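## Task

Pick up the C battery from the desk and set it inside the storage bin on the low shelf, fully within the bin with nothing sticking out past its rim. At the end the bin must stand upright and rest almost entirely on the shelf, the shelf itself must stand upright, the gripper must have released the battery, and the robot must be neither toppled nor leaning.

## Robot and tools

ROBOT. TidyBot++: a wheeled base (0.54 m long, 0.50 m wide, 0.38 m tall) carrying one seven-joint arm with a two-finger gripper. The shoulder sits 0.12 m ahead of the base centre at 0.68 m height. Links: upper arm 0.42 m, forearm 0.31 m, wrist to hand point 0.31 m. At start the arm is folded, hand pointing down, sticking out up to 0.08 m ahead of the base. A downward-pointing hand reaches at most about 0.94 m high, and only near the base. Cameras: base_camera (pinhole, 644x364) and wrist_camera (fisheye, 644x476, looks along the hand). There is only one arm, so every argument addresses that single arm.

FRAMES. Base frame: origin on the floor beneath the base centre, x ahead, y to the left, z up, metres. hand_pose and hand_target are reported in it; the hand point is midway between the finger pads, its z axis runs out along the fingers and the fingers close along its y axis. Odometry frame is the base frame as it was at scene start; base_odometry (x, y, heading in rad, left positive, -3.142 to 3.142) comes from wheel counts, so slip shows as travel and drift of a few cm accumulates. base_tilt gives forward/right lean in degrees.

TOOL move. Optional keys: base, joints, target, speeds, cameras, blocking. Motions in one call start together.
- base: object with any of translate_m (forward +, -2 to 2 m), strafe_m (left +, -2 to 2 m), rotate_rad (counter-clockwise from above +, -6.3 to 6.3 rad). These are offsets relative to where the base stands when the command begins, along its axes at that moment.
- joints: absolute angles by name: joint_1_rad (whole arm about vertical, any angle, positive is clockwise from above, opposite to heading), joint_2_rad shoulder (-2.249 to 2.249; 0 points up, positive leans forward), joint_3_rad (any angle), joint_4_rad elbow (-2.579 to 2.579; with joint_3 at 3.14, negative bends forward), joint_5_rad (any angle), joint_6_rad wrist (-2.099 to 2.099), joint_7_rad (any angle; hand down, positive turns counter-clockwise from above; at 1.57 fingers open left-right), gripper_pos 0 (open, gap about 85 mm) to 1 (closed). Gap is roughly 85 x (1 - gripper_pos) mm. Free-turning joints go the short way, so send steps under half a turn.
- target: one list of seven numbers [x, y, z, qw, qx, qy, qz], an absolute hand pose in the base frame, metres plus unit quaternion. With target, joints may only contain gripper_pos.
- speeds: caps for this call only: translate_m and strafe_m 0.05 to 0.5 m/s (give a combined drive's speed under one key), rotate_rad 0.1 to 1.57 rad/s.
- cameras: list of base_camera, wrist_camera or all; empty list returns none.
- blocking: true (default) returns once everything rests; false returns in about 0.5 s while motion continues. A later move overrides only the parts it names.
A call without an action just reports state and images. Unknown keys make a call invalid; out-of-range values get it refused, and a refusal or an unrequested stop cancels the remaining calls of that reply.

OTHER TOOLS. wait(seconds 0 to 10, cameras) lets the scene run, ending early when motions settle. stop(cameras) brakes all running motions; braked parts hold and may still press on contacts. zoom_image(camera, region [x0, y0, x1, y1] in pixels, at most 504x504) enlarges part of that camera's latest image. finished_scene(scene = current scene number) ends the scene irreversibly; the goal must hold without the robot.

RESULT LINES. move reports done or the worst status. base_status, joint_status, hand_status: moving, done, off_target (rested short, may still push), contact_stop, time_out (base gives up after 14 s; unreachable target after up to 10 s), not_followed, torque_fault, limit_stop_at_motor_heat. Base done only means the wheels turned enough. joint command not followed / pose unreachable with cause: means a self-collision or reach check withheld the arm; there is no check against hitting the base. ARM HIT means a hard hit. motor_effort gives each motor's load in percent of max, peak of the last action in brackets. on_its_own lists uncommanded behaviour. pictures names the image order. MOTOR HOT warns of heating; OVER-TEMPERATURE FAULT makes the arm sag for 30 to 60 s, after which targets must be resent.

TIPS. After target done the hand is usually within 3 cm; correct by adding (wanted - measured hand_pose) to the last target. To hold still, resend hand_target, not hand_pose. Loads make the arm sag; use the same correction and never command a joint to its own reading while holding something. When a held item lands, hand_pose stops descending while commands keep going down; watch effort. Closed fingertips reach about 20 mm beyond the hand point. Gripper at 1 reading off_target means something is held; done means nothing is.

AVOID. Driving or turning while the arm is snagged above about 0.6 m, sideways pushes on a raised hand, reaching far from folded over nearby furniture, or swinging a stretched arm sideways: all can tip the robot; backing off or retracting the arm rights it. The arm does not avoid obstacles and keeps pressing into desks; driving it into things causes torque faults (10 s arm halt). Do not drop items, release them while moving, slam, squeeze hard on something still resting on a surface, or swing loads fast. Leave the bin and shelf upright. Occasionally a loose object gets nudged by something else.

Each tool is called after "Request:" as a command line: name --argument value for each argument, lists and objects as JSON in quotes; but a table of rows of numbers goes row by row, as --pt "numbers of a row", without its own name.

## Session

Request:
move --joints '{"joint_6_rad": 0.3}'

Request:
move --base '{"rotate_rad": 1.4}' --cameras '["wrist_camera"]'

Request:
move --base '{"rotate_rad": 1.4}' --cameras '["wrist_camera"]'

Request:
move --base '{"rotate_rad": 1.4}' --cameras '["wrist_camera"]'

Scene clock: 1.83 s.
move: done
base_odometry: x=+0.000 y=+0.000 heading=+0.000
base_tilt: forward=+0.0 right=+0.6
base_status: not commanded
joint_positions: joint_1_rad=+0.046 joint_2_rad=-0.393 joint_3_rad=+3.106 joint_4_rad=-2.508 joint_5_rad=-0.008 joint_6_rad=+0.249 joint_7_rad=+1.586 gripper_pos=+0.000
joint_status: all done
motor_effort: joint_1_rad=+0(1) joint_2_rad=-6(6) joint_3_rad=+1(2) joint_4_rad=+20(20) joint_5_rad=-1(1) joint_6_rad=+8(8) joint_7_rad=+0(1)
hand_pose: x=+0.5243 y=-0.0029 z=+0.8170 quat_wxyz=(+0.013, +0.803, +0.001, +0.595) (m; base frame)
hand_target: x=+0.5282 y=-0.0029 z=+0.8315 quat_wxyz=(+0.013, +0.788, +0.001, +0.615) (m; base frame)
hand_status: not commanded
pictures: base_camera, wrist_camera

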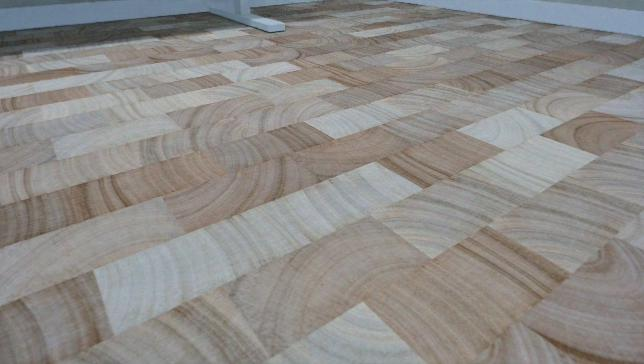

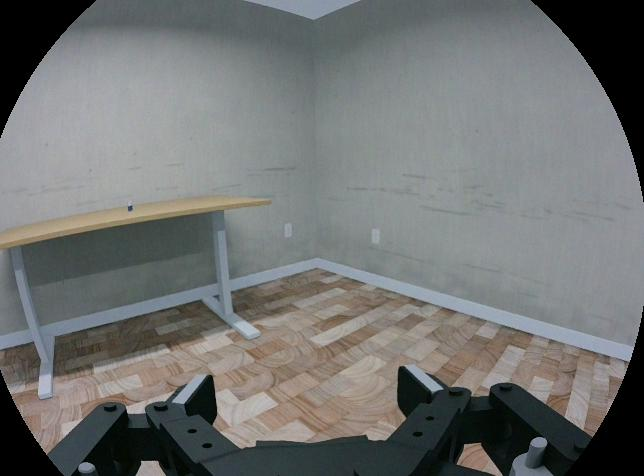

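Scene clock: 4.03 s.
move: done
base_odometry: x=+0.000 y=+0.000 heading=+1.399
base_tilt: forward=+0.0 right=+0.5
base_status: done
joint_positions: joint_1_rad=+0.046 joint_2_rad=-0.393 joint_3_rad=+3.106 joint_4_rad=-2.508 joint_5_rad=-0.008 joint_6_rad=+0.250 joint_7_rad=+1.586 gripper_pos=+0.000
joint_status: not commanded
motor_effort: joint_1_rad=+0(1) joint_2_rad=-6(6) joint_3_rad=+1(3) joint_4_rad=+19(20) joint_5_rad=-1(2) joint_6_rad=+8(8) joint_7_rad=-1(1)
hand_pose: x=+0.5244 y=-0.0029 z=+0.8172 quat_wxyz=(+0.013, +0.803, +0.001, +0.596) (m; base frame)
hand_target: x=+0.5282 y=-0.0029 z=+0.8315 quat_wxyz=(+0.013, +0.788, +0.001, +0.615) (m; base frame)
hand_status: not commanded
pictures: wrist_camera

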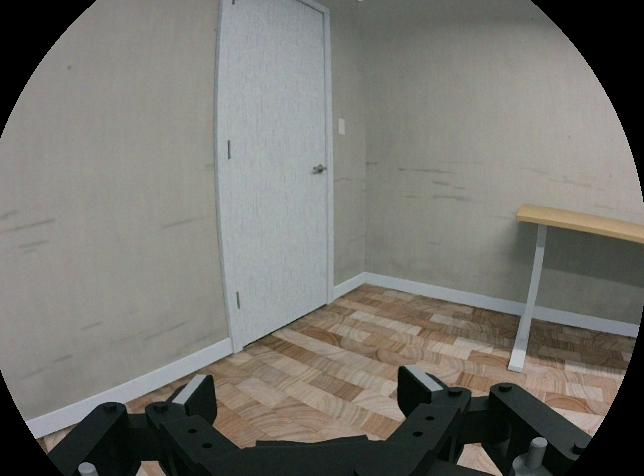

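Scene clock: 6.23 s.
move: done
base_odometry: x=+0.000 y=+0.000 heading=+2.797
base_tilt: forward=+0.0 right=+0.6
base_status: done
joint_positions: joint_1_rad=+0.046 joint_2_rad=-0.393 joint_3_rad=+3.106 joint_4_rad=-2.508 joint_5_rad=-0.008 joint_6_rad=+0.250 joint_7_rad=+1.586 gripper_pos=+0.000
joint_status: not commanded
motor_effort: joint_1_rad=+0(1) joint_2_rad=-6(7) joint_3_rad=+1(3) joint_4_rad=+20(20) joint_5_rad=-1(2) joint_6_rad=+8(8) joint_7_rad=+0(1)
hand_pose: x=+0.5244 y=-0.0029 z=+0.8172 quat_wxyz=(+0.013, +0.803, +0.001, +0.596) (m; base frame)
hand_target: x=+0.5282 y=-0.0029 z=+0.8315 quat_wxyz=(+0.013, +0.788, +0.001, +0.615) (m; base frame)
hand_status: not commanded
pictures: wrist_camera

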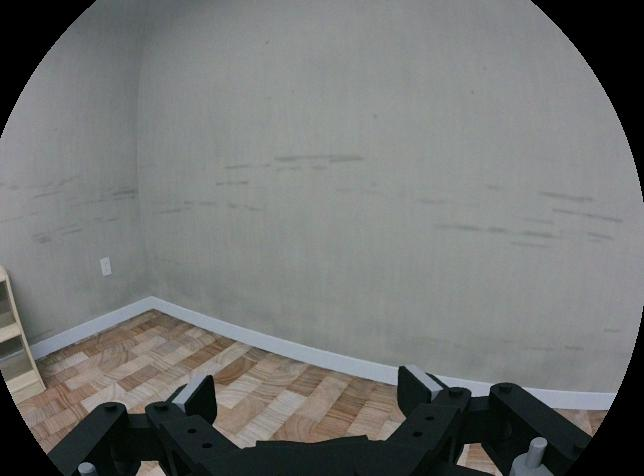

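Scene clock: 8.43 s.
move: done
base_odometry: x=+0.000 y=+0.000 heading=-2.088
base_tilt: forward=+0.0 right=+0.5
base_status: done
joint_positions: joint_1_rad=+0.046 joint_2_rad=-0.393 joint_3_rad=+3.106 joint_4_rad=-2.508 joint_5_rad=-0.008 joint_6_rad=+0.250 joint_7_rad=+1.586 gripper_pos=+0.000
joint_status: not commanded
motor_effort: joint_1_rad=+0(1) joint_2_rad=-5(6) joint_3_rad=+0(3) joint_4_rad=+19(20) joint_5_rad=-1(1) joint_6_rad=+8(8) joint_7_rad=+0(1)
hand_pose: x=+0.5244 y=-0.0029 z=+0.8173 quat_wxyz=(+0.013, +0.803, +0.001, +0.596) (m; base frame)
hand_target: x=+0.5282 y=-0.0029 z=+0.8315 quat_wxyz=(+0.013, +0.788, +0.001, +0.615) (m; base frame)
hand_status: not commanded
pictures: wrist_camera

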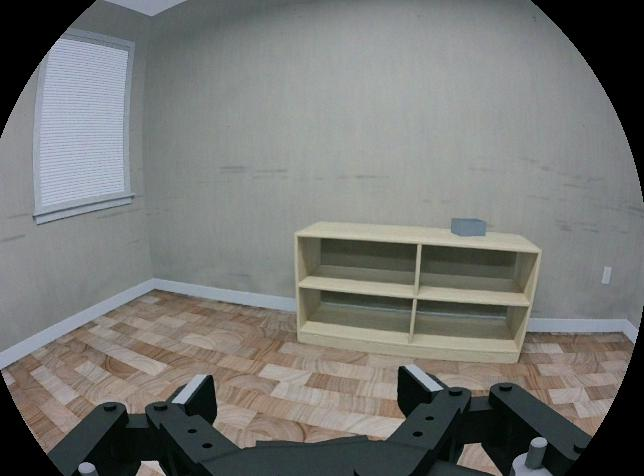

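Request:
move --base '{"rotate_rad": 2.70}' --cameras '["wrist_camera"]'

Request:
move --base '{"translate_m": 0.85, "strafe_m": -0.28}'

Scene clock: 19.93 s.
move: done
base_odometry: x=+0.000 y=+0.000 heading=+0.611
base_tilt: forward=+0.0 right=+0.6
base_status: done
joint_positions: joint_1_rad=+0.046 joint_2_rad=-0.393 joint_3_rad=+3.106 joint_4_rad=-2.508 joint_5_rad=-0.008 joint_6_rad=+0.250 joint_7_rad=+1.586 gripper_pos=+0.000
joint_status: not commanded
motor_effort: joint_1_rad=+0(1) joint_2_rad=-6(7) joint_3_rad=+1(2) joint_4_rad=+20(20) joint_5_rad=-1(2) joint_6_rad=+8(8) joint_7_rad=-1(1)
hand_pose: x=+0.5244 y=-0.0029 z=+0.8174 quat_wxyz=(+0.013, +0.803, +0.001, +0.596) (m; base frame)
hand_target: x=+0.5282 y=-0.0029 z=+0.8315 quat_wxyz=(+0.013, +0.788, +0.001, +0.615) (m; base frame)
hand_status: not commanded
pictures: wrist_camera

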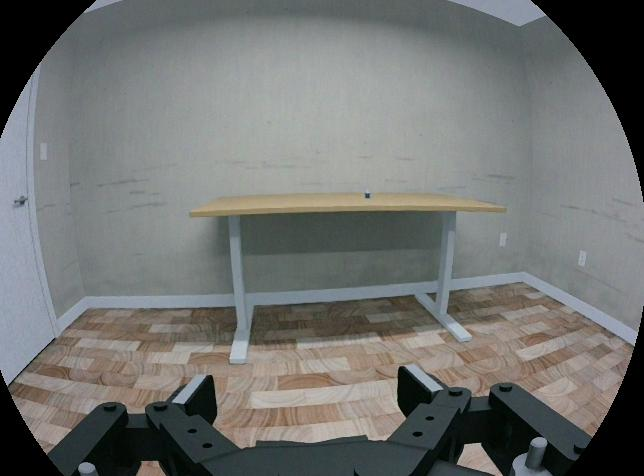

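Scene clock: 22.93 s.
move: done
base_odometry: x=+0.857 y=+0.258 heading=+0.612
base_tilt: forward=+0.0 right=+0.5
base_status: done
joint_positions: joint_1_rad=+0.046 joint_2_rad=-0.393 joint_3_rad=+3.106 joint_4_rad=-2.508 joint_5_rad=-0.008 joint_6_rad=+0.251 joint_7_rad=+1.586 gripper_pos=+0.000
joint_status: not commanded
motor_effort: joint_1_rad=+0(1) joint_2_rad=-5(7) joint_3_rad=+1(2) joint_4_rad=+19(20) joint_5_rad=-1(1) joint_6_rad=+8(8) joint_7_rad=-1(1)
hand_pose: x=+0.5245 y=-0.0029 z=+0.8178 quat_wxyz=(+0.013, +0.803, +0.001, +0.596) (m; base frame)
hand_target: x=+0.5282 y=-0.0029 z=+0.8315 quat_wxyz=(+0.013, +0.788, +0.001, +0.615) (m; base frame)
hand_status: not commanded
pictures: base_camera, wrist_camera

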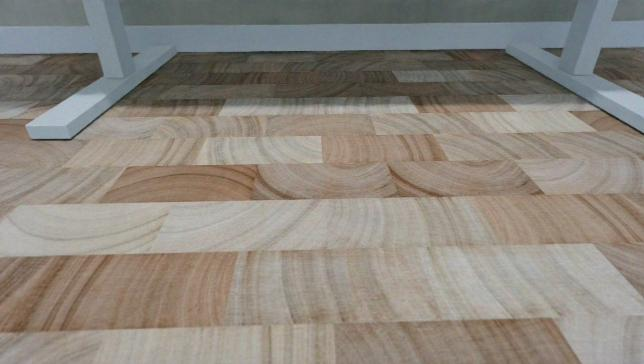

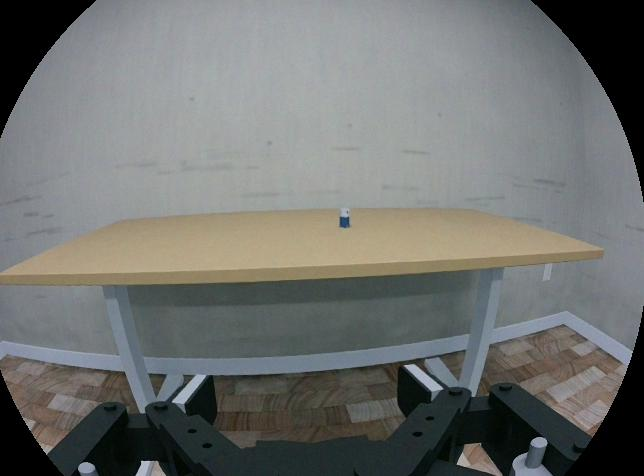

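Request:
move --target '[0.45, 0.0, 0.92, 0, 0.976, 0, 0.216]' --cameras '[]'

Request:
move --base '{"translate_m": 0.35, "strafe_m": -0.085}' --cameras '["wrist_camera", "base_camera"]'

Scene clock: 33.20 s.
move: done
base_odometry: x=+0.857 y=+0.258 heading=+0.612
base_tilt: forward=+0.0 right=+0.6
base_status: not commanded
joint_positions: joint_1_rad=+0.005 joint_2_rad=-0.247 joint_3_rad=+3.137 joint_4_rad=-1.457 joint_5_rad=-0.008 joint_6_rad=-1.434 joint_7_rad=+1.586 gripper_pos=+0.000
joint_status: not commanded
motor_effort: joint_1_rad=+0(1) joint_2_rad=-9(10) joint_3_rad=+1(2) joint_4_rad=+18(21) joint_5_rad=-1(2) joint_6_rad=+4(9) joint_7_rad=-1(1)
hand_pose: x=+0.4589 y=+0.0040 z=+0.9271 quat_wxyz=(-0.001, +0.969, +0.008, +0.246) (m; base frame)
hand_target: x=+0.4500 y=+0.0000 z=+0.9200 quat_wxyz=(+0.000, +0.976, +0.000, +0.216) (m; base frame)
hand_status: done (0.012 m and 3.7 deg from the pose sent, 0.127 m and 48.3 deg at the start)
pictures: none
No camera images: "cameras" was empty.

Scene clock: 35.20 s.
move: done
base_odometry: x=+1.193 y=+0.390 heading=+0.612
base_tilt: forward=+0.0 right=+0.5
base_status: done
joint_positions: joint_1_rad=+0.004 joint_2_rad=-0.226 joint_3_rad=+3.140 joint_4_rad=-1.456 joint_5_rad=-0.008 joint_6_rad=-1.440 joint_7_rad=+1.586 gripper_pos=+0.000
joint_status: not commanded
motor_effort: joint_1_rad=+0(1) joint_2_rad=-10(13) joint_3_rad=+0(2) joint_4_rad=+18(19) joint_5_rad=-1(2) joint_6_rad=+4(5) joint_7_rad=-1(1)
hand_pose: x=+0.4623 y=+0.0032 z=+0.9198 quat_wxyz=(-0.002, +0.972, +0.007, +0.234) (m; base frame)
hand_target: x=+0.4500 y=+0.0000 z=+0.9200 quat_wxyz=(+0.000, +0.976, +0.000, +0.216) (m; base frame)
hand_status: not commanded
pictures: base_camera, wrist_camera

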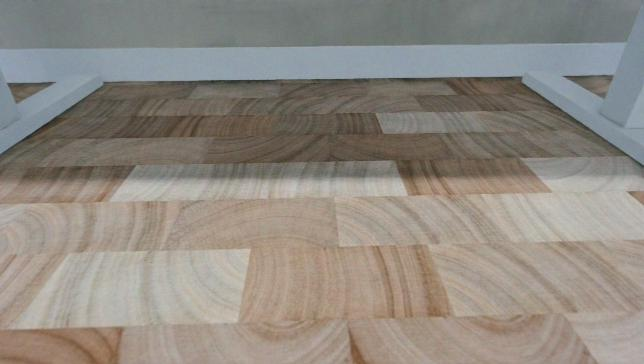

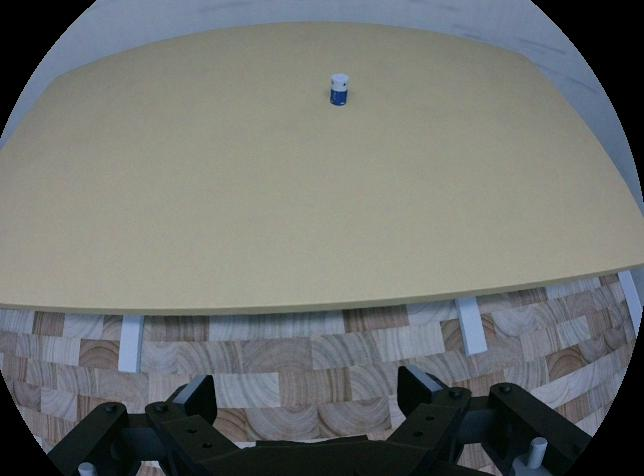

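Request:
move --base '{"translate_m": 0.18, "strafe_m": -0.04}' --target '[0.60, 0.0, 0.88, 0, 0.976, 0, 0.216]' --cameras '["wrist_camera"]'

Scene clock: 41.43 s.
move: done
base_odometry: x=+1.363 y=+0.460 heading=+0.611
base_tilt: forward=+0.0 right=+0.5
base_status: done
joint_positions: joint_1_rad=-0.003 joint_2_rad=+0.108 joint_3_rad=+3.154 joint_4_rad=-1.294 joint_5_rad=-0.008 joint_6_rad=-1.379 joint_7_rad=+1.586 gripper_pos=+0.000
joint_status: not commanded
motor_effort: joint_1_rad=+0(1) joint_2_rad=-22(28) joint_3_rad=+1(2) joint_4_rad=+18(19) joint_5_rad=-1(2) joint_6_rad=+3(5) joint_7_rad=+0(1)
hand_pose: x=+0.5844 y=-0.0007 z=+0.8616 quat_wxyz=(-0.001, +0.984, +0.003, +0.179) (m; base frame)
hand_target: x=+0.6000 y=+0.0000 z=+0.8800 quat_wxyz=(+0.000, +0.976, +0.000, +0.216) (m; base frame)
hand_status: done (0.024 m and 4.3 deg from the pose sent, 0.143 m and 2.3 deg at the start)
pictures: wrist_camera

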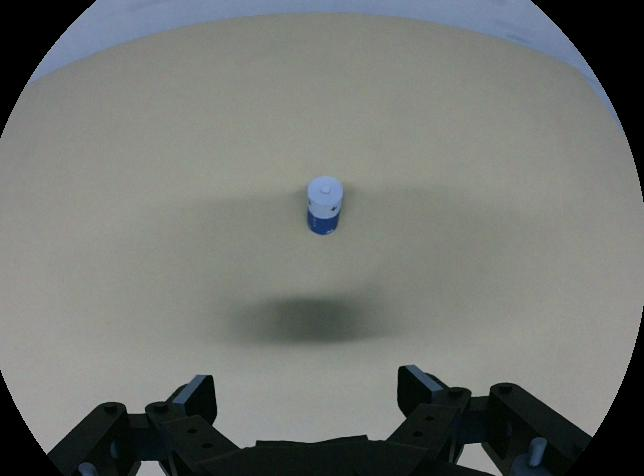

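Request:
move --target '[0.695, -0.012, 0.86, 0, 0.974, 0, 0.225]' --cameras '["wrist_camera"]'

Scene clock: 45.93 s.
move: done
base_odometry: x=+1.363 y=+0.460 heading=+0.611
base_tilt: forward=+0.0 right=+0.6
base_status: not commanded
joint_positions: joint_1_rad=-0.003 joint_2_rad=+0.318 joint_3_rad=+3.160 joint_4_rad=-1.089 joint_5_rad=-0.008 joint_6_rad=-1.355 joint_7_rad=+1.586 gripper_pos=+0.000
joint_status: not commanded
motor_effort: joint_1_rad=+0(1) joint_2_rad=-30(33) joint_3_rad=+0(1) joint_4_rad=+18(20) joint_5_rad=-1(2) joint_6_rad=+3(4) joint_7_rad=+0(1)
hand_pose: x=+0.6763 y=-0.0033 z=+0.8438 quat_wxyz=(+0.002, +0.982, +0.001, +0.189) (m; base frame)
hand_target: x=+0.6950 y=-0.0120 z=+0.8600 quat_wxyz=(+0.000, +0.974, +0.000, +0.225) (m; base frame)
hand_status: done (0.026 m and 4.2 deg from the pose sent, 0.111 m and 5.4 deg at the start)
pictures: wrist_camera

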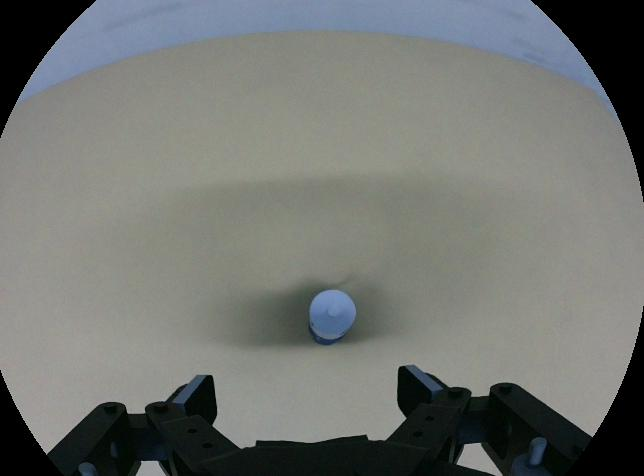

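Request:
move --target '[0.725, -0.028, 0.835, 0, 0.970, 0, 0.243]' --cameras '["wrist_camera"]'

Scene clock: 49.67 s.
move: done
base_odometry: x=+1.363 y=+0.460 heading=+0.611
base_tilt: forward=+0.0 right=+0.5
base_status: not commanded
joint_positions: joint_1_rad=+0.033 joint_2_rad=+0.353 joint_3_rad=+3.164 joint_4_rad=-1.094 joint_5_rad=-0.012 joint_6_rad=-1.235 joint_7_rad=+1.606 gripper_pos=+0.000
joint_status: not commanded
motor_effort: joint_1_rad=+0(2) joint_2_rad=-31(33) joint_3_rad=+0(2) joint_4_rad=+19(20) joint_5_rad=-1(2) joint_6_rad=+4(4) joint_7_rad=-1(1)
hand_pose: x=+0.7141 y=-0.0264 z=+0.8365 quat_wxyz=(+0.008, +0.974, -0.009, +0.228) (m; base frame)
hand_target: x=+0.7250 y=-0.0280 z=+0.8350 quat_wxyz=(+0.000, +0.970, +0.000, +0.243) (m; base frame)
hand_status: done (0.011 m and 2.3 deg from the pose sent, 0.055 m and 6.3 deg at the start)
pictures: wrist_camera

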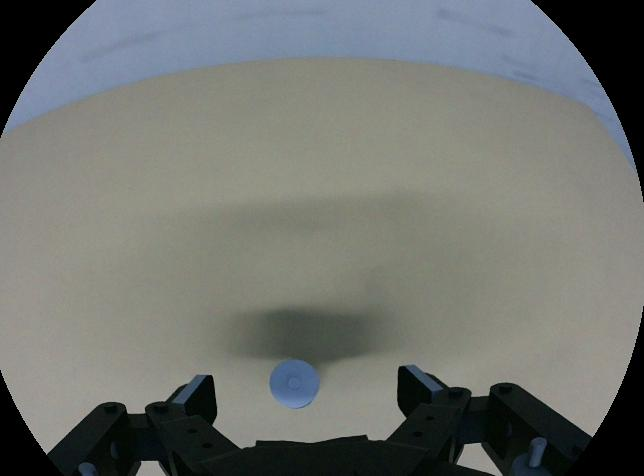

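Request:
move --target '[0.732, -0.019, 0.81, 0, 0.970, 0, 0.243]' --cameras '["wrist_camera"]'

Scene clock: 53.33 s.
move: done
base_odometry: x=+1.363 y=+0.460 heading=+0.611
base_tilt: forward=+0.0 right=+0.6
base_status: not commanded
joint_positions: joint_1_rad=+0.033 joint_2_rad=+0.364 joint_3_rad=+3.164 joint_4_rad=-1.149 joint_5_rad=-0.012 joint_6_rad=-1.166 joint_7_rad=+1.606 gripper_pos=+0.000
joint_status: not commanded
motor_effort: joint_1_rad=+0(1) joint_2_rad=-32(34) joint_3_rad=+0(1) joint_4_rad=+19(20) joint_5_rad=-1(1) joint_6_rad=+4(4) joint_7_rad=+0(1)
hand_pose: x=+0.7214 y=-0.0270 z=+0.8143 quat_wxyz=(+0.008, +0.973, -0.010, +0.229) (m; base frame)
hand_target: x=+0.7320 y=-0.0190 z=+0.8100 quat_wxyz=(+0.000, +0.970, +0.000, +0.243) (m; base frame)
hand_status: done (0.014 m and 2.2 deg from the pose sent, 0.033 m and 2.3 deg at the start)
pictures: wrist_camera

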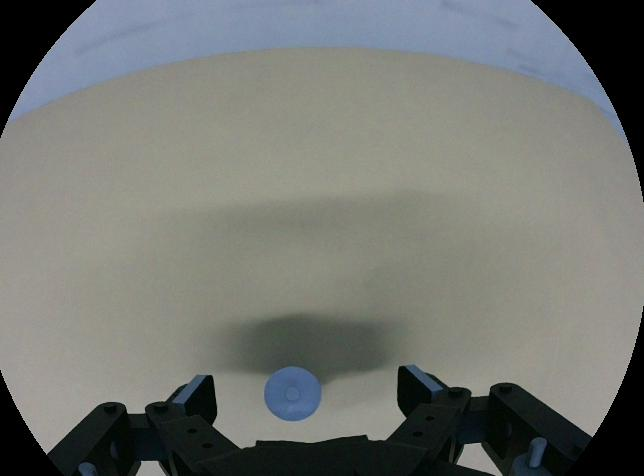

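Request:
move --target '[0.737, -0.010, 0.785, 0, 0.970, 0, 0.243]' --cameras '["wrist_camera"]'

Scene clock: 56.77 s.
move: done
base_odometry: x=+1.363 y=+0.460 heading=+0.611
base_tilt: forward=+0.0 right=+0.6
base_status: not commanded
joint_positions: joint_1_rad=+0.021 joint_2_rad=+0.377 joint_3_rad=+3.164 joint_4_rad=-1.210 joint_5_rad=-0.012 joint_6_rad=-1.092 joint_7_rad=+1.606 gripper_pos=+0.000
joint_status: not commanded
motor_effort: joint_1_rad=+1(1) joint_2_rad=-32(34) joint_3_rad=+0(1) joint_4_rad=+19(20) joint_5_rad=-1(2) joint_6_rad=+4(4) joint_7_rad=+0(1)
hand_pose: x=+0.7270 y=-0.0201 z=+0.7894 quat_wxyz=(+0.007, +0.973, -0.004, +0.229) (m; base frame)
hand_target: x=+0.7370 y=-0.0100 z=+0.7850 quat_wxyz=(+0.000, +0.970, +0.000, +0.243) (m; base frame)
hand_status: done (0.015 m and 1.9 deg from the pose sent, 0.037 m and 2.2 deg at the start)
pictures: wrist_camera

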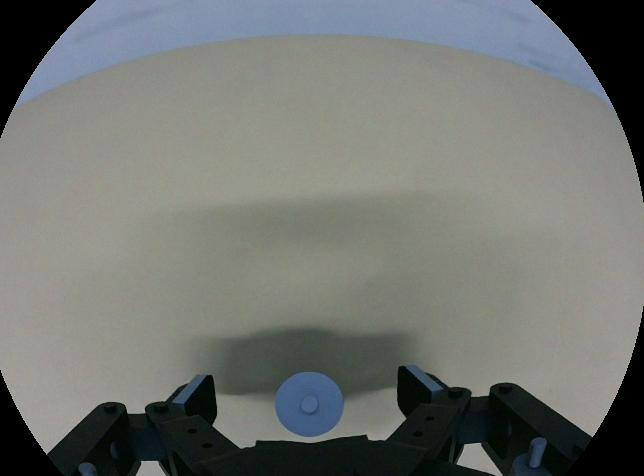

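Request:
move --target '[0.737, -0.010, 0.770, 0, 0.970, 0, 0.243]' --cameras '["wrist_camera"]'

Request:
move --joints '{"gripper_pos": 0.82}' --cameras '["wrist_camera"]'

Scene clock: 60.27 s.
move: done
base_odometry: x=+1.363 y=+0.460 heading=+0.611
base_tilt: forward=+0.0 right=+0.5
base_status: not commanded
joint_positions: joint_1_rad=+0.021 joint_2_rad=+0.381 joint_3_rad=+3.164 joint_4_rad=-1.255 joint_5_rad=-0.012 joint_6_rad=-1.044 joint_7_rad=+1.606 gripper_pos=+0.000
joint_status: not commanded
motor_effort: joint_1_rad=+1(1) joint_2_rad=-33(34) joint_3_rad=+0(1) joint_4_rad=+19(20) joint_5_rad=-1(1) joint_6_rad=+4(4) joint_7_rad=+0(1)
hand_pose: x=+0.7276 y=-0.0203 z=+0.7735 quat_wxyz=(+0.007, +0.973, -0.004, +0.229) (m; base frame)
hand_target: x=+0.7370 y=-0.0100 z=+0.7700 quat_wxyz=(+0.000, +0.970, +0.000, +0.243) (m; base frame)
hand_status: done (0.014 m and 1.9 deg from the pose sent, 0.024 m and 1.9 deg at the start)
pictures: wrist_camera

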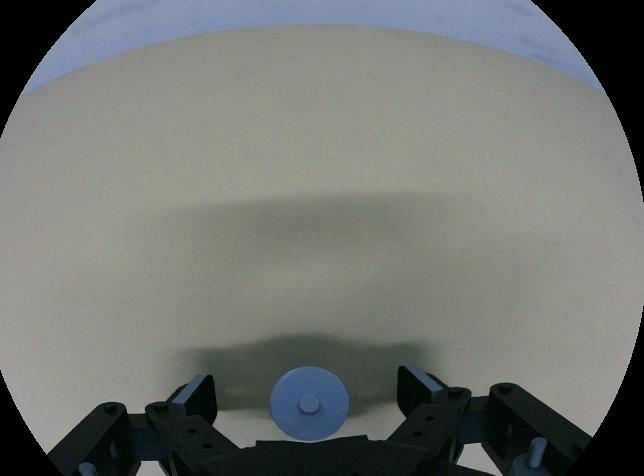

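Scene clock: 61.27 s.
move: off_target
base_odometry: x=+1.363 y=+0.460 heading=+0.611
base_tilt: forward=+0.0 right=+0.6
base_status: not commanded
joint_positions: joint_1_rad=+0.011 joint_2_rad=+0.370 joint_3_rad=+3.164 joint_4_rad=-1.255 joint_5_rad=-0.013 joint_6_rad=-1.034 joint_7_rad=+1.606 gripper_pos=+0.736
joint_status: gripper_pos off_target (ended at +0.736, target +0.820)
motor_effort: joint_1_rad=+1(3) joint_2_rad=-27(33) joint_3_rad=+2(3) joint_4_rad=+15(19) joint_5_rad=+0(1) joint_6_rad=+3(4) joint_7_rad=+0(1)
hand_pose: x=+0.7297 y=-0.0143 z=+0.7816 quat_wxyz=(+0.006, +0.971, +0.000, +0.239) (m; base frame)
hand_target: x=+0.7370 y=-0.0100 z=+0.7700 quat_wxyz=(+0.000, +0.970, +0.000, +0.243) (m; base frame)
hand_status: not commanded
pictures: wrist_camera

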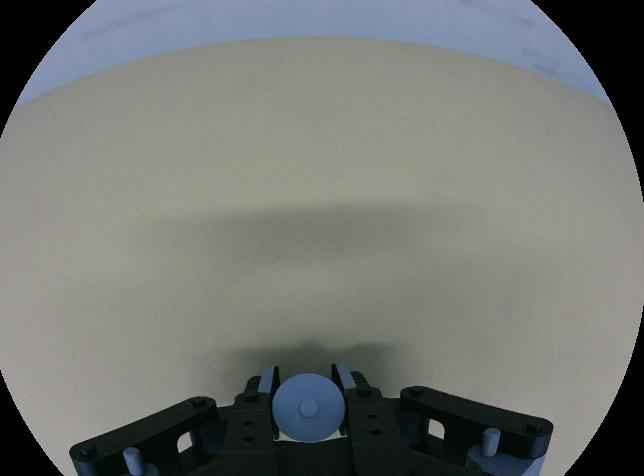

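Request:
move --target '[0.72, -0.010, 0.88, 0, 0.970, 0, 0.243]' --cameras '["wrist_camera"]'

Scene clock: 64.47 s.
move: done
base_odometry: x=+1.363 y=+0.460 heading=+0.611
base_tilt: forward=+0.0 right=+0.6
base_status: not commanded
joint_positions: joint_1_rad=+0.011 joint_2_rad=+0.382 joint_3_rad=+3.164 joint_4_rad=-0.970 joint_5_rad=-0.013 joint_6_rad=-1.278 joint_7_rad=+1.606 gripper_pos=+0.736
joint_status: not commanded
motor_effort: joint_1_rad=+0(1) joint_2_rad=-33(37) joint_3_rad=+0(2) joint_4_rad=+19(21) joint_5_rad=-1(1) joint_6_rad=+5(5) joint_7_rad=+0(1)
hand_pose: x=+0.7354 y=-0.0132 z=+0.8696 quat_wxyz=(+0.006, +0.967, +0.002, +0.254) (m; base frame)
hand_target: x=+0.7200 y=-0.0100 z=+0.8800 quat_wxyz=(+0.000, +0.970, +0.000, +0.243) (m; base frame)
hand_status: done (0.019 m and 1.5 deg from the pose sent, 0.099 m and 0.8 deg at the start)
pictures: wrist_camera

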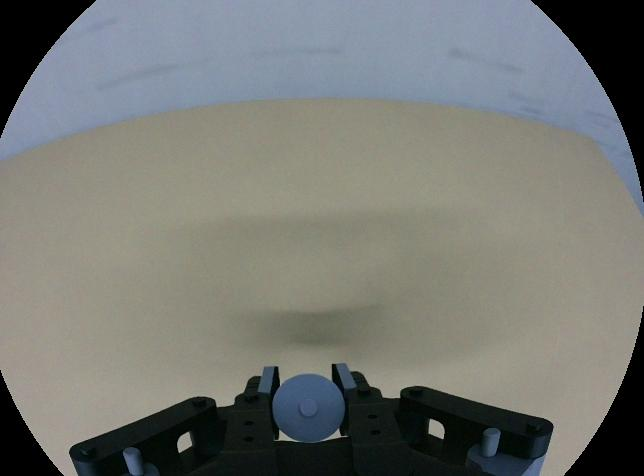

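Request:
move --base '{"translate_m": -0.45}' --cameras '[]'

Request:
move --base '{"translate_m": -1.75, "strafe_m": 0.47}' --target '[0.44, 0.0, 0.92, 0, 0.976, 0, 0.216]' --cameras '[]'

Request:
move --base '{"rotate_rad": -2.99}'

Scene clock: 71.00 s.
move: done
base_odometry: x=+0.995 y=+0.202 heading=+0.611
base_tilt: forward=+0.0 right=+0.6
base_status: done
joint_positions: joint_1_rad=+0.010 joint_2_rad=+0.372 joint_3_rad=+3.166 joint_4_rad=-0.967 joint_5_rad=-0.013 joint_6_rad=-1.288 joint_7_rad=+1.606 gripper_pos=+0.736
joint_status: not commanded
motor_effort: joint_1_rad=+0(3) joint_2_rad=-34(38) joint_3_rad=+0(2) joint_4_rad=+20(21) joint_5_rad=-1(2) joint_6_rad=+5(5) joint_7_rad=-1(1)
hand_pose: x=+0.7311 y=-0.0133 z=+0.8751 quat_wxyz=(+0.006, +0.967, +0.002, +0.254) (m; base frame)
hand_target: x=+0.7200 y=-0.0100 z=+0.8800 quat_wxyz=(+0.000, +0.970, +0.000, +0.243) (m; base frame)
hand_status: not commanded
pictures: none
No camera images: "cameras" was empty.

Scene clock: 75.70 s.
move: done
base_odometry: x=-0.708 y=-0.418 heading=+0.611
base_tilt: forward=+0.0 right=+0.6
base_status: done
joint_positions: joint_1_rad=+0.005 joint_2_rad=-0.242 joint_3_rad=+3.166 joint_4_rad=-1.435 joint_5_rad=-0.013 joint_6_rad=-1.450 joint_7_rad=+1.606 gripper_pos=+0.736
joint_status: not commanded
motor_effort: joint_1_rad=+0(1) joint_2_rad=-10(37) joint_3_rad=+0(2) joint_4_rad=+19(20) joint_5_rad=-2(2) joint_6_rad=+5(5) joint_7_rad=+0(1)
hand_pose: x=+0.4596 y=-0.0057 z=+0.9331 quat_wxyz=(-0.001, +0.969, +0.003, +0.247) (m; base frame)
hand_target: x=+0.4400 y=+0.0000 z=+0.9200 quat_wxyz=(+0.000, +0.976, +0.000, +0.216) (m; base frame)
hand_status: done (0.024 m and 3.7 deg from the pose sent, 0.295 m and 4.6 deg at the start)
pictures: none
No camera images: "cameras" was empty.

Scene clock: 78.90 s.
move: done
base_odometry: x=-0.708 y=-0.418 heading=-2.377
base_tilt: forward=+0.0 right=+0.6
base_status: done
joint_positions: joint_1_rad=+0.001 joint_2_rad=-0.242 joint_3_rad=+3.162 joint_4_rad=-1.435 joint_5_rad=-0.013 joint_6_rad=-1.450 joint_7_rad=+1.606 gripper_pos=+0.736
joint_status: not commanded
motor_effort: joint_1_rad=+0(1) joint_2_rad=-10(12) joint_3_rad=+1(3) joint_4_rad=+19(19) joint_5_rad=-2(2) joint_6_rad=+4(5) joint_7_rad=+0(1)
hand_pose: x=+0.4596 y=-0.0027 z=+0.9330 quat_wxyz=(-0.002, +0.969, +0.007, +0.247) (m; base frame)
hand_target: x=+0.4400 y=+0.0000 z=+0.9200 quat_wxyz=(+0.000, +0.976, +0.000, +0.216) (m; base frame)
hand_status: not commanded
pictures: base_camera, wrist_camera

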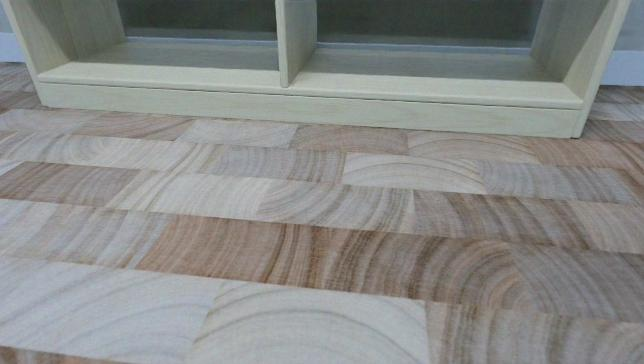

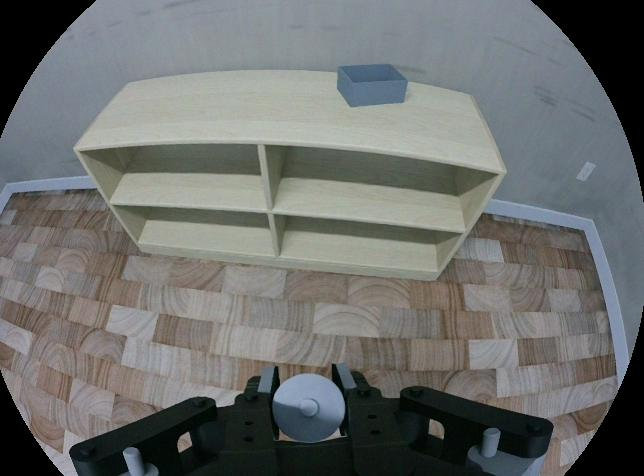

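Request:
move --base '{"rotate_rad": -0.108}' --cameras '[]'

Request:
move --base '{"translate_m": 0.45}' --cameras '["wrist_camera"]'

Scene clock: 85.57 s.
move: done
base_odometry: x=-0.708 y=-0.418 heading=-2.484
base_tilt: forward=+0.0 right=+0.5
base_status: done
joint_positions: joint_1_rad=-0.002 joint_2_rad=-0.242 joint_3_rad=+3.159 joint_4_rad=-1.435 joint_5_rad=-0.013 joint_6_rad=-1.450 joint_7_rad=+1.606 gripper_pos=+0.736
joint_status: not commanded
motor_effort: joint_1_rad=+0(2) joint_2_rad=-10(11) joint_3_rad=+0(3) joint_4_rad=+18(19) joint_5_rad=-2(3) joint_6_rad=+4(5) joint_7_rad=+0(1)
hand_pose: x=+0.4595 y=-0.0009 z=+0.9330 quat_wxyz=(-0.002, +0.969, +0.010, +0.247) (m; base frame)
hand_target: x=+0.4400 y=+0.0000 z=+0.9200 quat_wxyz=(+0.000, +0.976, +0.000, +0.216) (m; base frame)
hand_status: not commanded
pictures: none
No camera images: "cameras" was empty.

Scene clock: 87.63 s.
move: done
base_odometry: x=-1.065 y=-0.693 heading=-2.484
base_tilt: forward=+0.0 right=+0.6
base_status: done
joint_positions: joint_1_rad=-0.002 joint_2_rad=-0.237 joint_3_rad=+3.159 joint_4_rad=-1.437 joint_5_rad=-0.013 joint_6_rad=-1.452 joint_7_rad=+1.606 gripper_pos=+0.736
joint_status: not commanded
motor_effort: joint_1_rad=+0(1) joint_2_rad=-10(14) joint_3_rad=+1(1) joint_4_rad=+19(19) joint_5_rad=-1(2) joint_6_rad=+4(5) joint_7_rad=+0(1)
hand_pose: x=+0.4600 y=-0.0009 z=+0.9299 quat_wxyz=(-0.002, +0.970, +0.010, +0.242) (m; base frame)
hand_target: x=+0.4400 y=+0.0000 z=+0.9200 quat_wxyz=(+0.000, +0.976, +0.000, +0.216) (m; base frame)
hand_status: not commanded
pictures: wrist_camera

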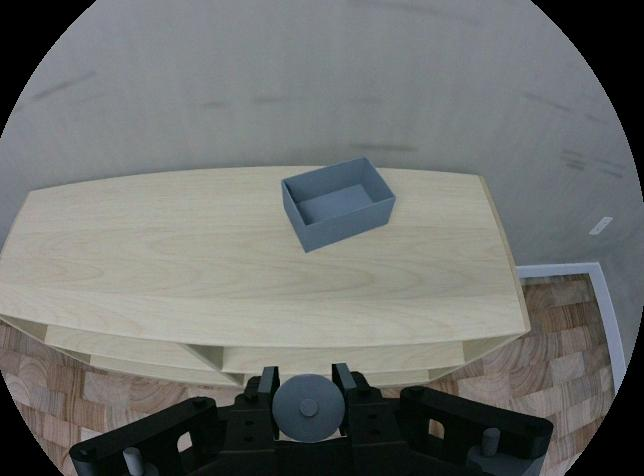

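Request:
move --base '{"translate_m": 0.14, "strafe_m": -0.03}' --target '[0.58, 0.0, 0.85, -0.039, 0.959, 0.169, 0.222]' --cameras '["wrist_camera"]'

Scene clock: 93.10 s.
move: done
base_odometry: x=-1.194 y=-0.755 heading=-2.484
base_tilt: forward=+0.0 right=+0.5
base_status: done
joint_positions: joint_1_rad=+0.070 joint_2_rad=+0.065 joint_3_rad=+3.191 joint_4_rad=-1.437 joint_5_rad=-0.175 joint_6_rad=-1.310 joint_7_rad=+2.038 gripper_pos=+0.736
joint_status: not commanded
motor_effort: joint_1_rad=+0(1) joint_2_rad=-22(27) joint_3_rad=+0(2) joint_4_rad=+19(20) joint_5_rad=-3(3) joint_6_rad=+3(5) joint_7_rad=+0(1)
hand_pose: x=+0.5643 y=+0.0016 z=+0.8330 quat_wxyz=(-0.035, +0.969, +0.162, +0.181) (m; base frame)
hand_target: x=+0.5800 y=+0.0000 z=+0.8500 quat_wxyz=(-0.039, +0.959, +0.169, +0.222) (m; base frame)
hand_status: done (0.023 m and 4.9 deg from the pose sent, 0.144 m and 18.9 deg at the start)
pictures: wrist_camera

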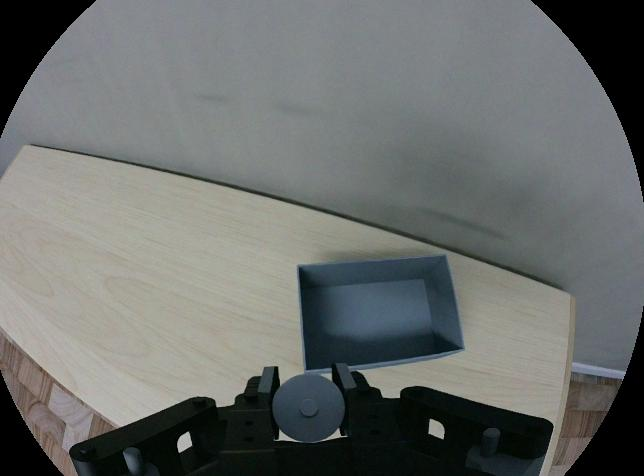

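Request:
move --target '[0.668, -0.030, 0.775, -0.0535, 0.947, 0.2165, 0.234]' --cameras '["wrist_camera"]'

Scene clock: 100.77 s.
move: done
base_odometry: x=-1.194 y=-0.755 heading=-2.484
base_tilt: forward=+0.0 right=+0.6
base_status: not commanded
joint_positions: joint_1_rad=+0.268 joint_2_rad=+0.293 joint_3_rad=+3.075 joint_4_rad=-1.423 joint_5_rad=-0.252 joint_6_rad=-1.139 joint_7_rad=+2.263 gripper_pos=+0.736
joint_status: not commanded
motor_effort: joint_1_rad=+0(1) joint_2_rad=-29(33) joint_3_rad=-1(2) joint_4_rad=+19(20) joint_5_rad=-4(4) joint_6_rad=+3(4) joint_7_rad=+0(1)
hand_pose: x=+0.6438 y=-0.0364 z=+0.7516 quat_wxyz=(-0.056, +0.960, +0.201, +0.184) (m; base frame)
hand_target: x=+0.6680 y=-0.0300 z=+0.7750 quat_wxyz=(-0.053, +0.946, +0.216, +0.234) (m; base frame)
hand_status: done (0.034 m and 6.2 deg from the pose sent, 0.123 m and 9.3 deg at the start)
pictures: wrist_camera

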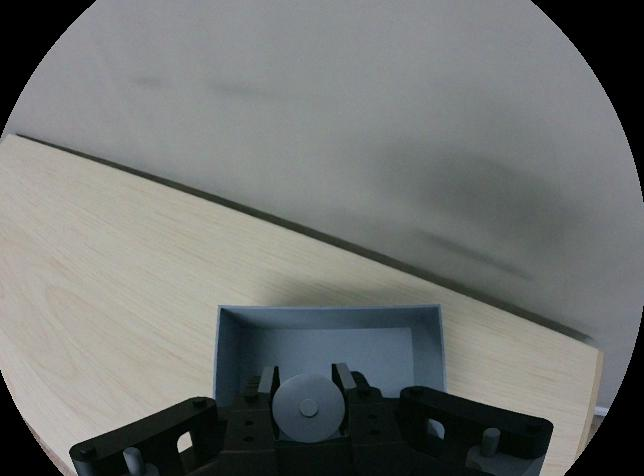

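Request:
move --target '[0.677, -0.034, 0.705, -0.0535, 0.947, 0.2165, 0.234]' --cameras '["wrist_camera"]'

Scene clock: 107.30 s.
move: done
base_odometry: x=-1.194 y=-0.755 heading=-2.484
base_tilt: forward=+0.0 right=+0.5
base_status: not commanded
joint_positions: joint_1_rad=+0.323 joint_2_rad=+0.348 joint_3_rad=+2.999 joint_4_rad=-1.534 joint_5_rad=-0.255 joint_6_rad=-0.939 joint_7_rad=+2.315 gripper_pos=+0.736
joint_status: not commanded
motor_effort: joint_1_rad=+0(1) joint_2_rad=-30(33) joint_3_rad=-1(2) joint_4_rad=+18(20) joint_5_rad=-3(4) joint_6_rad=+3(3) joint_7_rad=-1(1)
hand_pose: x=+0.6632 y=-0.0390 z=+0.6988 quat_wxyz=(-0.051, +0.955, +0.209, +0.203) (m; base frame)
hand_target: x=+0.6770 y=-0.0340 z=+0.7050 quat_wxyz=(-0.053, +0.946, +0.216, +0.234) (m; base frame)
hand_status: done (0.016 m and 3.8 deg from the pose sent, 0.057 m and 6.2 deg at the start)
pictures: wrist_camera

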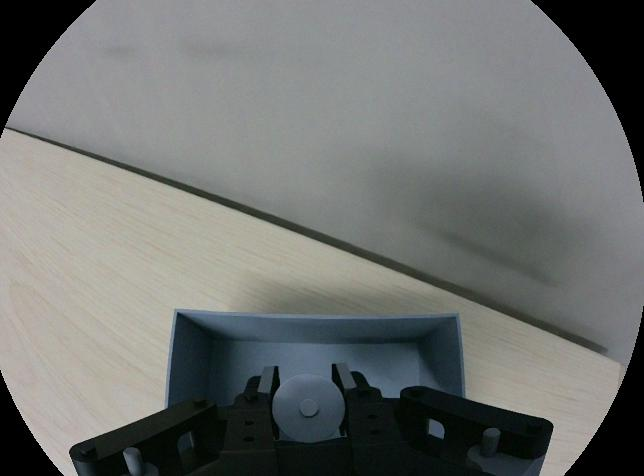

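Request:
move --target '[0.670, -0.036, 0.66, -0.0535, 0.947, 0.2165, 0.234]' --cameras '["wrist_camera"]'

Request:
move --target '[0.670, -0.036, 0.635, -0.0535, 0.947, 0.2165, 0.234]' --cameras '["wrist_camera"]'

Scene clock: 110.80 s.
move: done
base_odometry: x=-1.194 y=-0.755 heading=-2.484
base_tilt: forward=+0.1 right=+0.6
base_status: not commanded
joint_positions: joint_1_rad=+0.380 joint_2_rad=+0.376 joint_3_rad=+2.932 joint_4_rad=-1.645 joint_5_rad=-0.256 joint_6_rad=-0.800 joint_7_rad=+2.354 gripper_pos=+0.736
joint_status: not commanded
motor_effort: joint_1_rad=+0(1) joint_2_rad=-30(32) joint_3_rad=-1(2) joint_4_rad=+17(19) joint_5_rad=-3(4) joint_6_rad=+3(3) joint_7_rad=+0(1)
hand_pose: x=+0.6576 y=-0.0399 z=+0.6567 quat_wxyz=(-0.052, +0.954, +0.212, +0.207) (m; base frame)
hand_target: x=+0.6700 y=-0.0360 z=+0.6600 quat_wxyz=(-0.053, +0.946, +0.216, +0.234) (m; base frame)
hand_status: done (0.013 m and 3.3 deg from the pose sent, 0.040 m and 3.8 deg at the start)
pictures: wrist_camera

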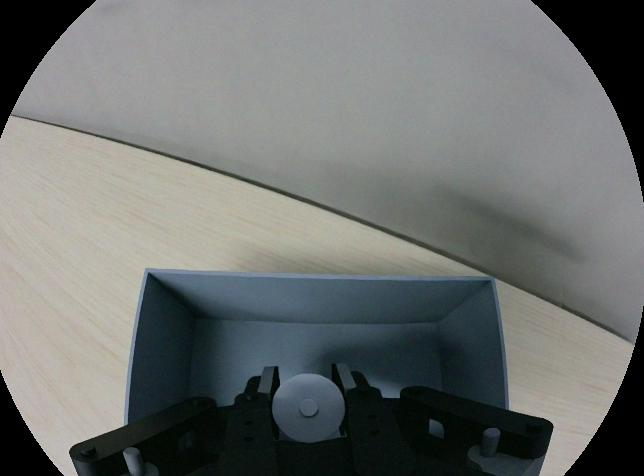

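Scene clock: 111.87 s.
move: done
base_odometry: x=-1.194 y=-0.755 heading=-2.484
base_tilt: forward=+0.0 right=+0.6
base_status: not commanded
joint_positions: joint_1_rad=+0.420 joint_2_rad=+0.410 joint_3_rad=+2.874 joint_4_rad=-1.688 joint_5_rad=-0.256 joint_6_rad=-0.718 joint_7_rad=+2.355 gripper_pos=+0.736
joint_status: not commanded
motor_effort: joint_1_rad=+0(1) joint_2_rad=-31(32) joint_3_rad=-2(3) joint_4_rad=+17(18) joint_5_rad=-3(3) joint_6_rad=+3(3) joint_7_rad=+0(1)
hand_pose: x=+0.6614 y=-0.0356 z=+0.6349 quat_wxyz=(-0.058, +0.953, +0.207, +0.214) (m; base frame)
hand_target: x=+0.6700 y=-0.0360 z=+0.6350 quat_wxyz=(-0.053, +0.946, +0.216, +0.234) (m; base frame)
hand_status: done (0.009 m and 2.7 deg from the pose sent, 0.025 m and 3.3 deg at the start)
pictures: wrist_camera

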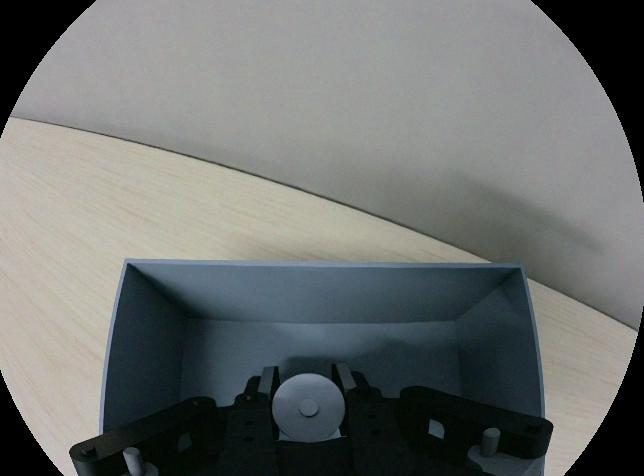

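Request:
move --target '[0.669, -0.036, 0.627, -0.0535, 0.947, 0.2165, 0.234]' --cameras '["wrist_camera"]'

Scene clock: 115.50 s.
move: done
base_odometry: x=-1.194 y=-0.755 heading=-2.484
base_tilt: forward=+0.0 right=+0.6
base_status: not commanded
joint_positions: joint_1_rad=+0.436 joint_2_rad=+0.416 joint_3_rad=+2.853 joint_4_rad=-1.703 joint_5_rad=-0.256 joint_6_rad=-0.691 joint_7_rad=+2.355 gripper_pos=+0.736
joint_status: not commanded
motor_effort: joint_1_rad=+0(1) joint_2_rad=-31(31) joint_3_rad=-3(3) joint_4_rad=+17(17) joint_5_rad=-3(3) joint_6_rad=+3(3) joint_7_rad=+0(1)
hand_pose: x=+0.6621 y=-0.0343 z=+0.6303 quat_wxyz=(-0.060, +0.952, +0.205, +0.218) (m; base frame)
hand_target: x=+0.6690 y=-0.0360 z=+0.6270 quat_wxyz=(-0.053, +0.946, +0.216, +0.234) (m; base frame)
hand_status: done (0.008 m and 2.4 deg from the pose sent, 0.011 m and 2.7 deg at the start)
pictures: wrist_camera

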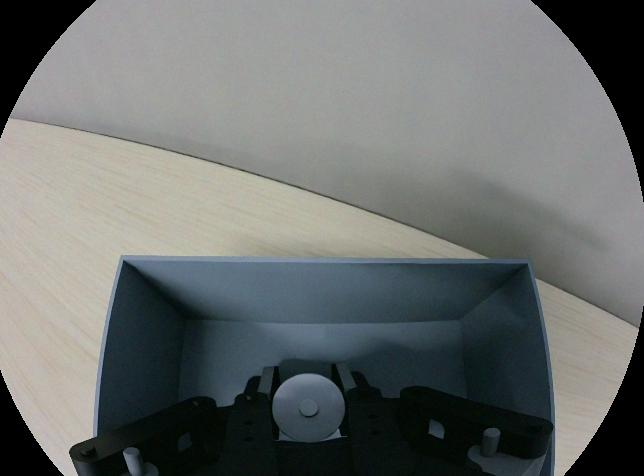

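Likely just about at the floor. Release moderately and lift.

Request:
move --joints '{"gripper_pos": 0.45}' --cameras '["wrist_camera"]'

Request:
move --target '[0.655, -0.038, 0.72, -0.0535, 0.947, 0.2165, 0.234]' --cameras '["wrist_camera"]'

Request:
move --target '[0.60, -0.02, 0.84, -0.0535, 0.947, 0.2165, 0.234]' --cameras '["wrist_camera"]'

Scene clock: 118.33 s.
move: done
base_odometry: x=-1.194 y=-0.755 heading=-2.484
base_tilt: forward=+0.0 right=+0.6
base_status: not commanded
joint_positions: joint_1_rad=+0.436 joint_2_rad=+0.416 joint_3_rad=+2.853 joint_4_rad=-1.703 joint_5_rad=-0.256 joint_6_rad=-0.691 joint_7_rad=+2.355 gripper_pos=+0.450
joint_status: all done
motor_effort: joint_1_rad=+0(1) joint_2_rad=-30(31) joint_3_rad=-3(3) joint_4_rad=+16(17) joint_5_rad=-3(3) joint_6_rad=+3(3) joint_7_rad=+0(1)
hand_pose: x=+0.6621 y=-0.0343 z=+0.6303 quat_wxyz=(-0.060, +0.952, +0.205, +0.218) (m; base frame)
hand_target: x=+0.6690 y=-0.0360 z=+0.6270 quat_wxyz=(-0.053, +0.946, +0.216, +0.234) (m; base frame)
hand_status: not commanded
pictures: wrist_camera

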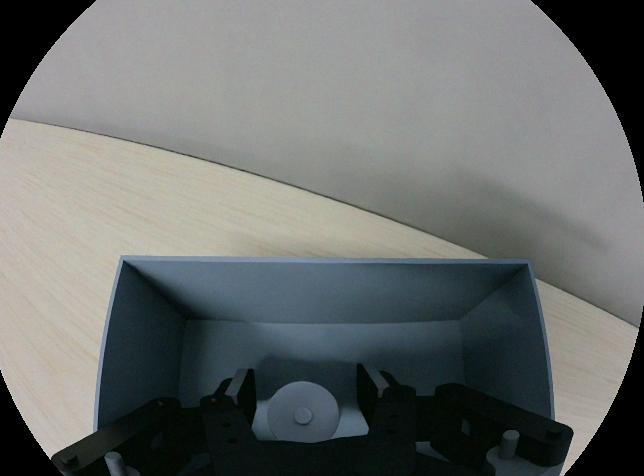

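Scene clock: 119.77 s.
move: done
base_odometry: x=-1.194 y=-0.755 heading=-2.484
base_tilt: forward=+0.1 right=+0.5
base_status: not commanded
joint_positions: joint_1_rad=+0.351 joint_2_rad=+0.298 joint_3_rad=+3.011 joint_4_rad=-1.590 joint_5_rad=-0.289 joint_6_rad=-0.861 joint_7_rad=+2.355 gripper_pos=+0.450
joint_status: not commanded
motor_effort: joint_1_rad=+0(1) joint_2_rad=-29(33) joint_3_rad=+0(3) joint_4_rad=+18(18) joint_5_rad=-3(3) joint_6_rad=+3(3) joint_7_rad=+0(1)
hand_pose: x=+0.6630 y=-0.0559 z=+0.7120 quat_wxyz=(-0.033, +0.951, +0.195, +0.238) (m; base frame)
hand_target: x=+0.6550 y=-0.0380 z=+0.7200 quat_wxyz=(-0.053, +0.946, +0.216, +0.234) (m; base frame)
hand_status: done (0.021 m and 3.5 deg from the pose sent, 0.090 m and 2.4 deg at the start)
pictures: wrist_camera

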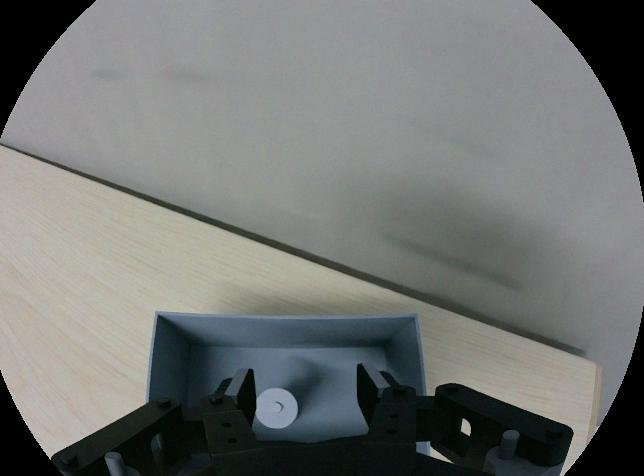

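Scene clock: 121.27 s.
move: done
base_odometry: x=-1.194 y=-0.755 heading=-2.484
base_tilt: forward=+0.1 right=+0.6
base_status: not commanded
joint_positions: joint_1_rad=+0.208 joint_2_rad=+0.111 joint_3_rad=+3.176 joint_4_rad=-1.423 joint_5_rad=-0.289 joint_6_rad=-1.191 joint_7_rad=+2.348 gripper_pos=+0.450
joint_status: not commanded
motor_effort: joint_1_rad=+0(1) joint_2_rad=-23(32) joint_3_rad=+0(1) joint_4_rad=+19(20) joint_5_rad=-4(4) joint_6_rad=+3(4) joint_7_rad=+0(1)
hand_pose: x=+0.6117 y=-0.0349 z=+0.8389 quat_wxyz=(-0.022, +0.940, +0.233, +0.247) (m; base frame)
hand_target: x=+0.6000 y=-0.0200 z=+0.8400 quat_wxyz=(-0.053, +0.946, +0.216, +0.234) (m; base frame)
hand_status: done (0.019 m and 4.4 deg from the pose sent, 0.147 m and 3.5 deg at the start)
pictures: wrist_camera

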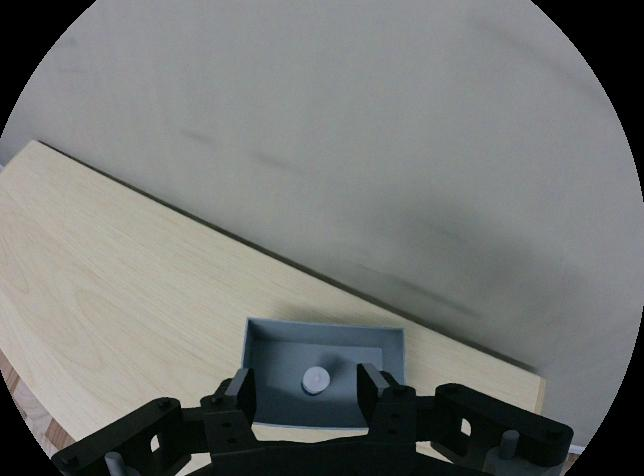

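Battery stands in the bin.

Request:
move --base '{"translate_m": -0.3}' --cameras '["wrist_camera"]'

Request:
finished_scene --scene 3

Scene clock: 126.20 s.
move: done
base_odometry: x=-0.957 y=-0.571 heading=-2.483
base_tilt: forward=+0.0 right=+0.5
base_status: done
joint_positions: joint_1_rad=+0.204 joint_2_rad=+0.107 joint_3_rad=+3.179 joint_4_rad=-1.423 joint_5_rad=-0.289 joint_6_rad=-1.200 joint_7_rad=+2.348 gripper_pos=+0.450
joint_status: not commanded
motor_effort: joint_1_rad=+0(2) joint_2_rad=-23(27) joint_3_rad=+0(1) joint_4_rad=+19(20) joint_5_rad=-4(4) joint_6_rad=+3(4) joint_7_rad=+0(1)
hand_pose: x=+0.6088 y=-0.0331 z=+0.8394 quat_wxyz=(-0.024, +0.940, +0.235, +0.245) (m; base frame)
hand_target: x=+0.6000 y=-0.0200 z=+0.8400 quat_wxyz=(-0.053, +0.946, +0.216, +0.234) (m; base frame)
hand_status: not commanded
pictures: wrist_camera

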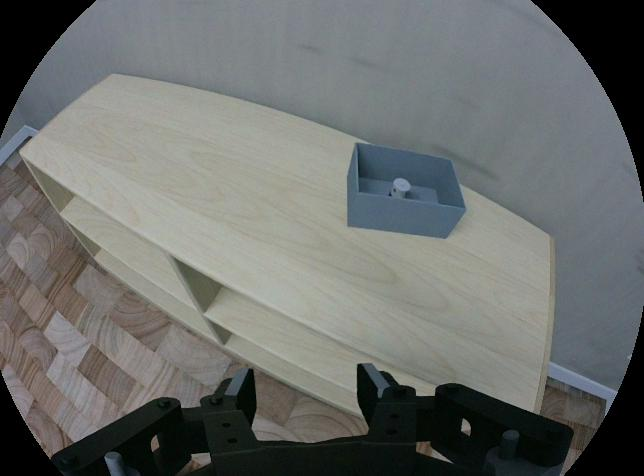

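The scene is finished: the task was done.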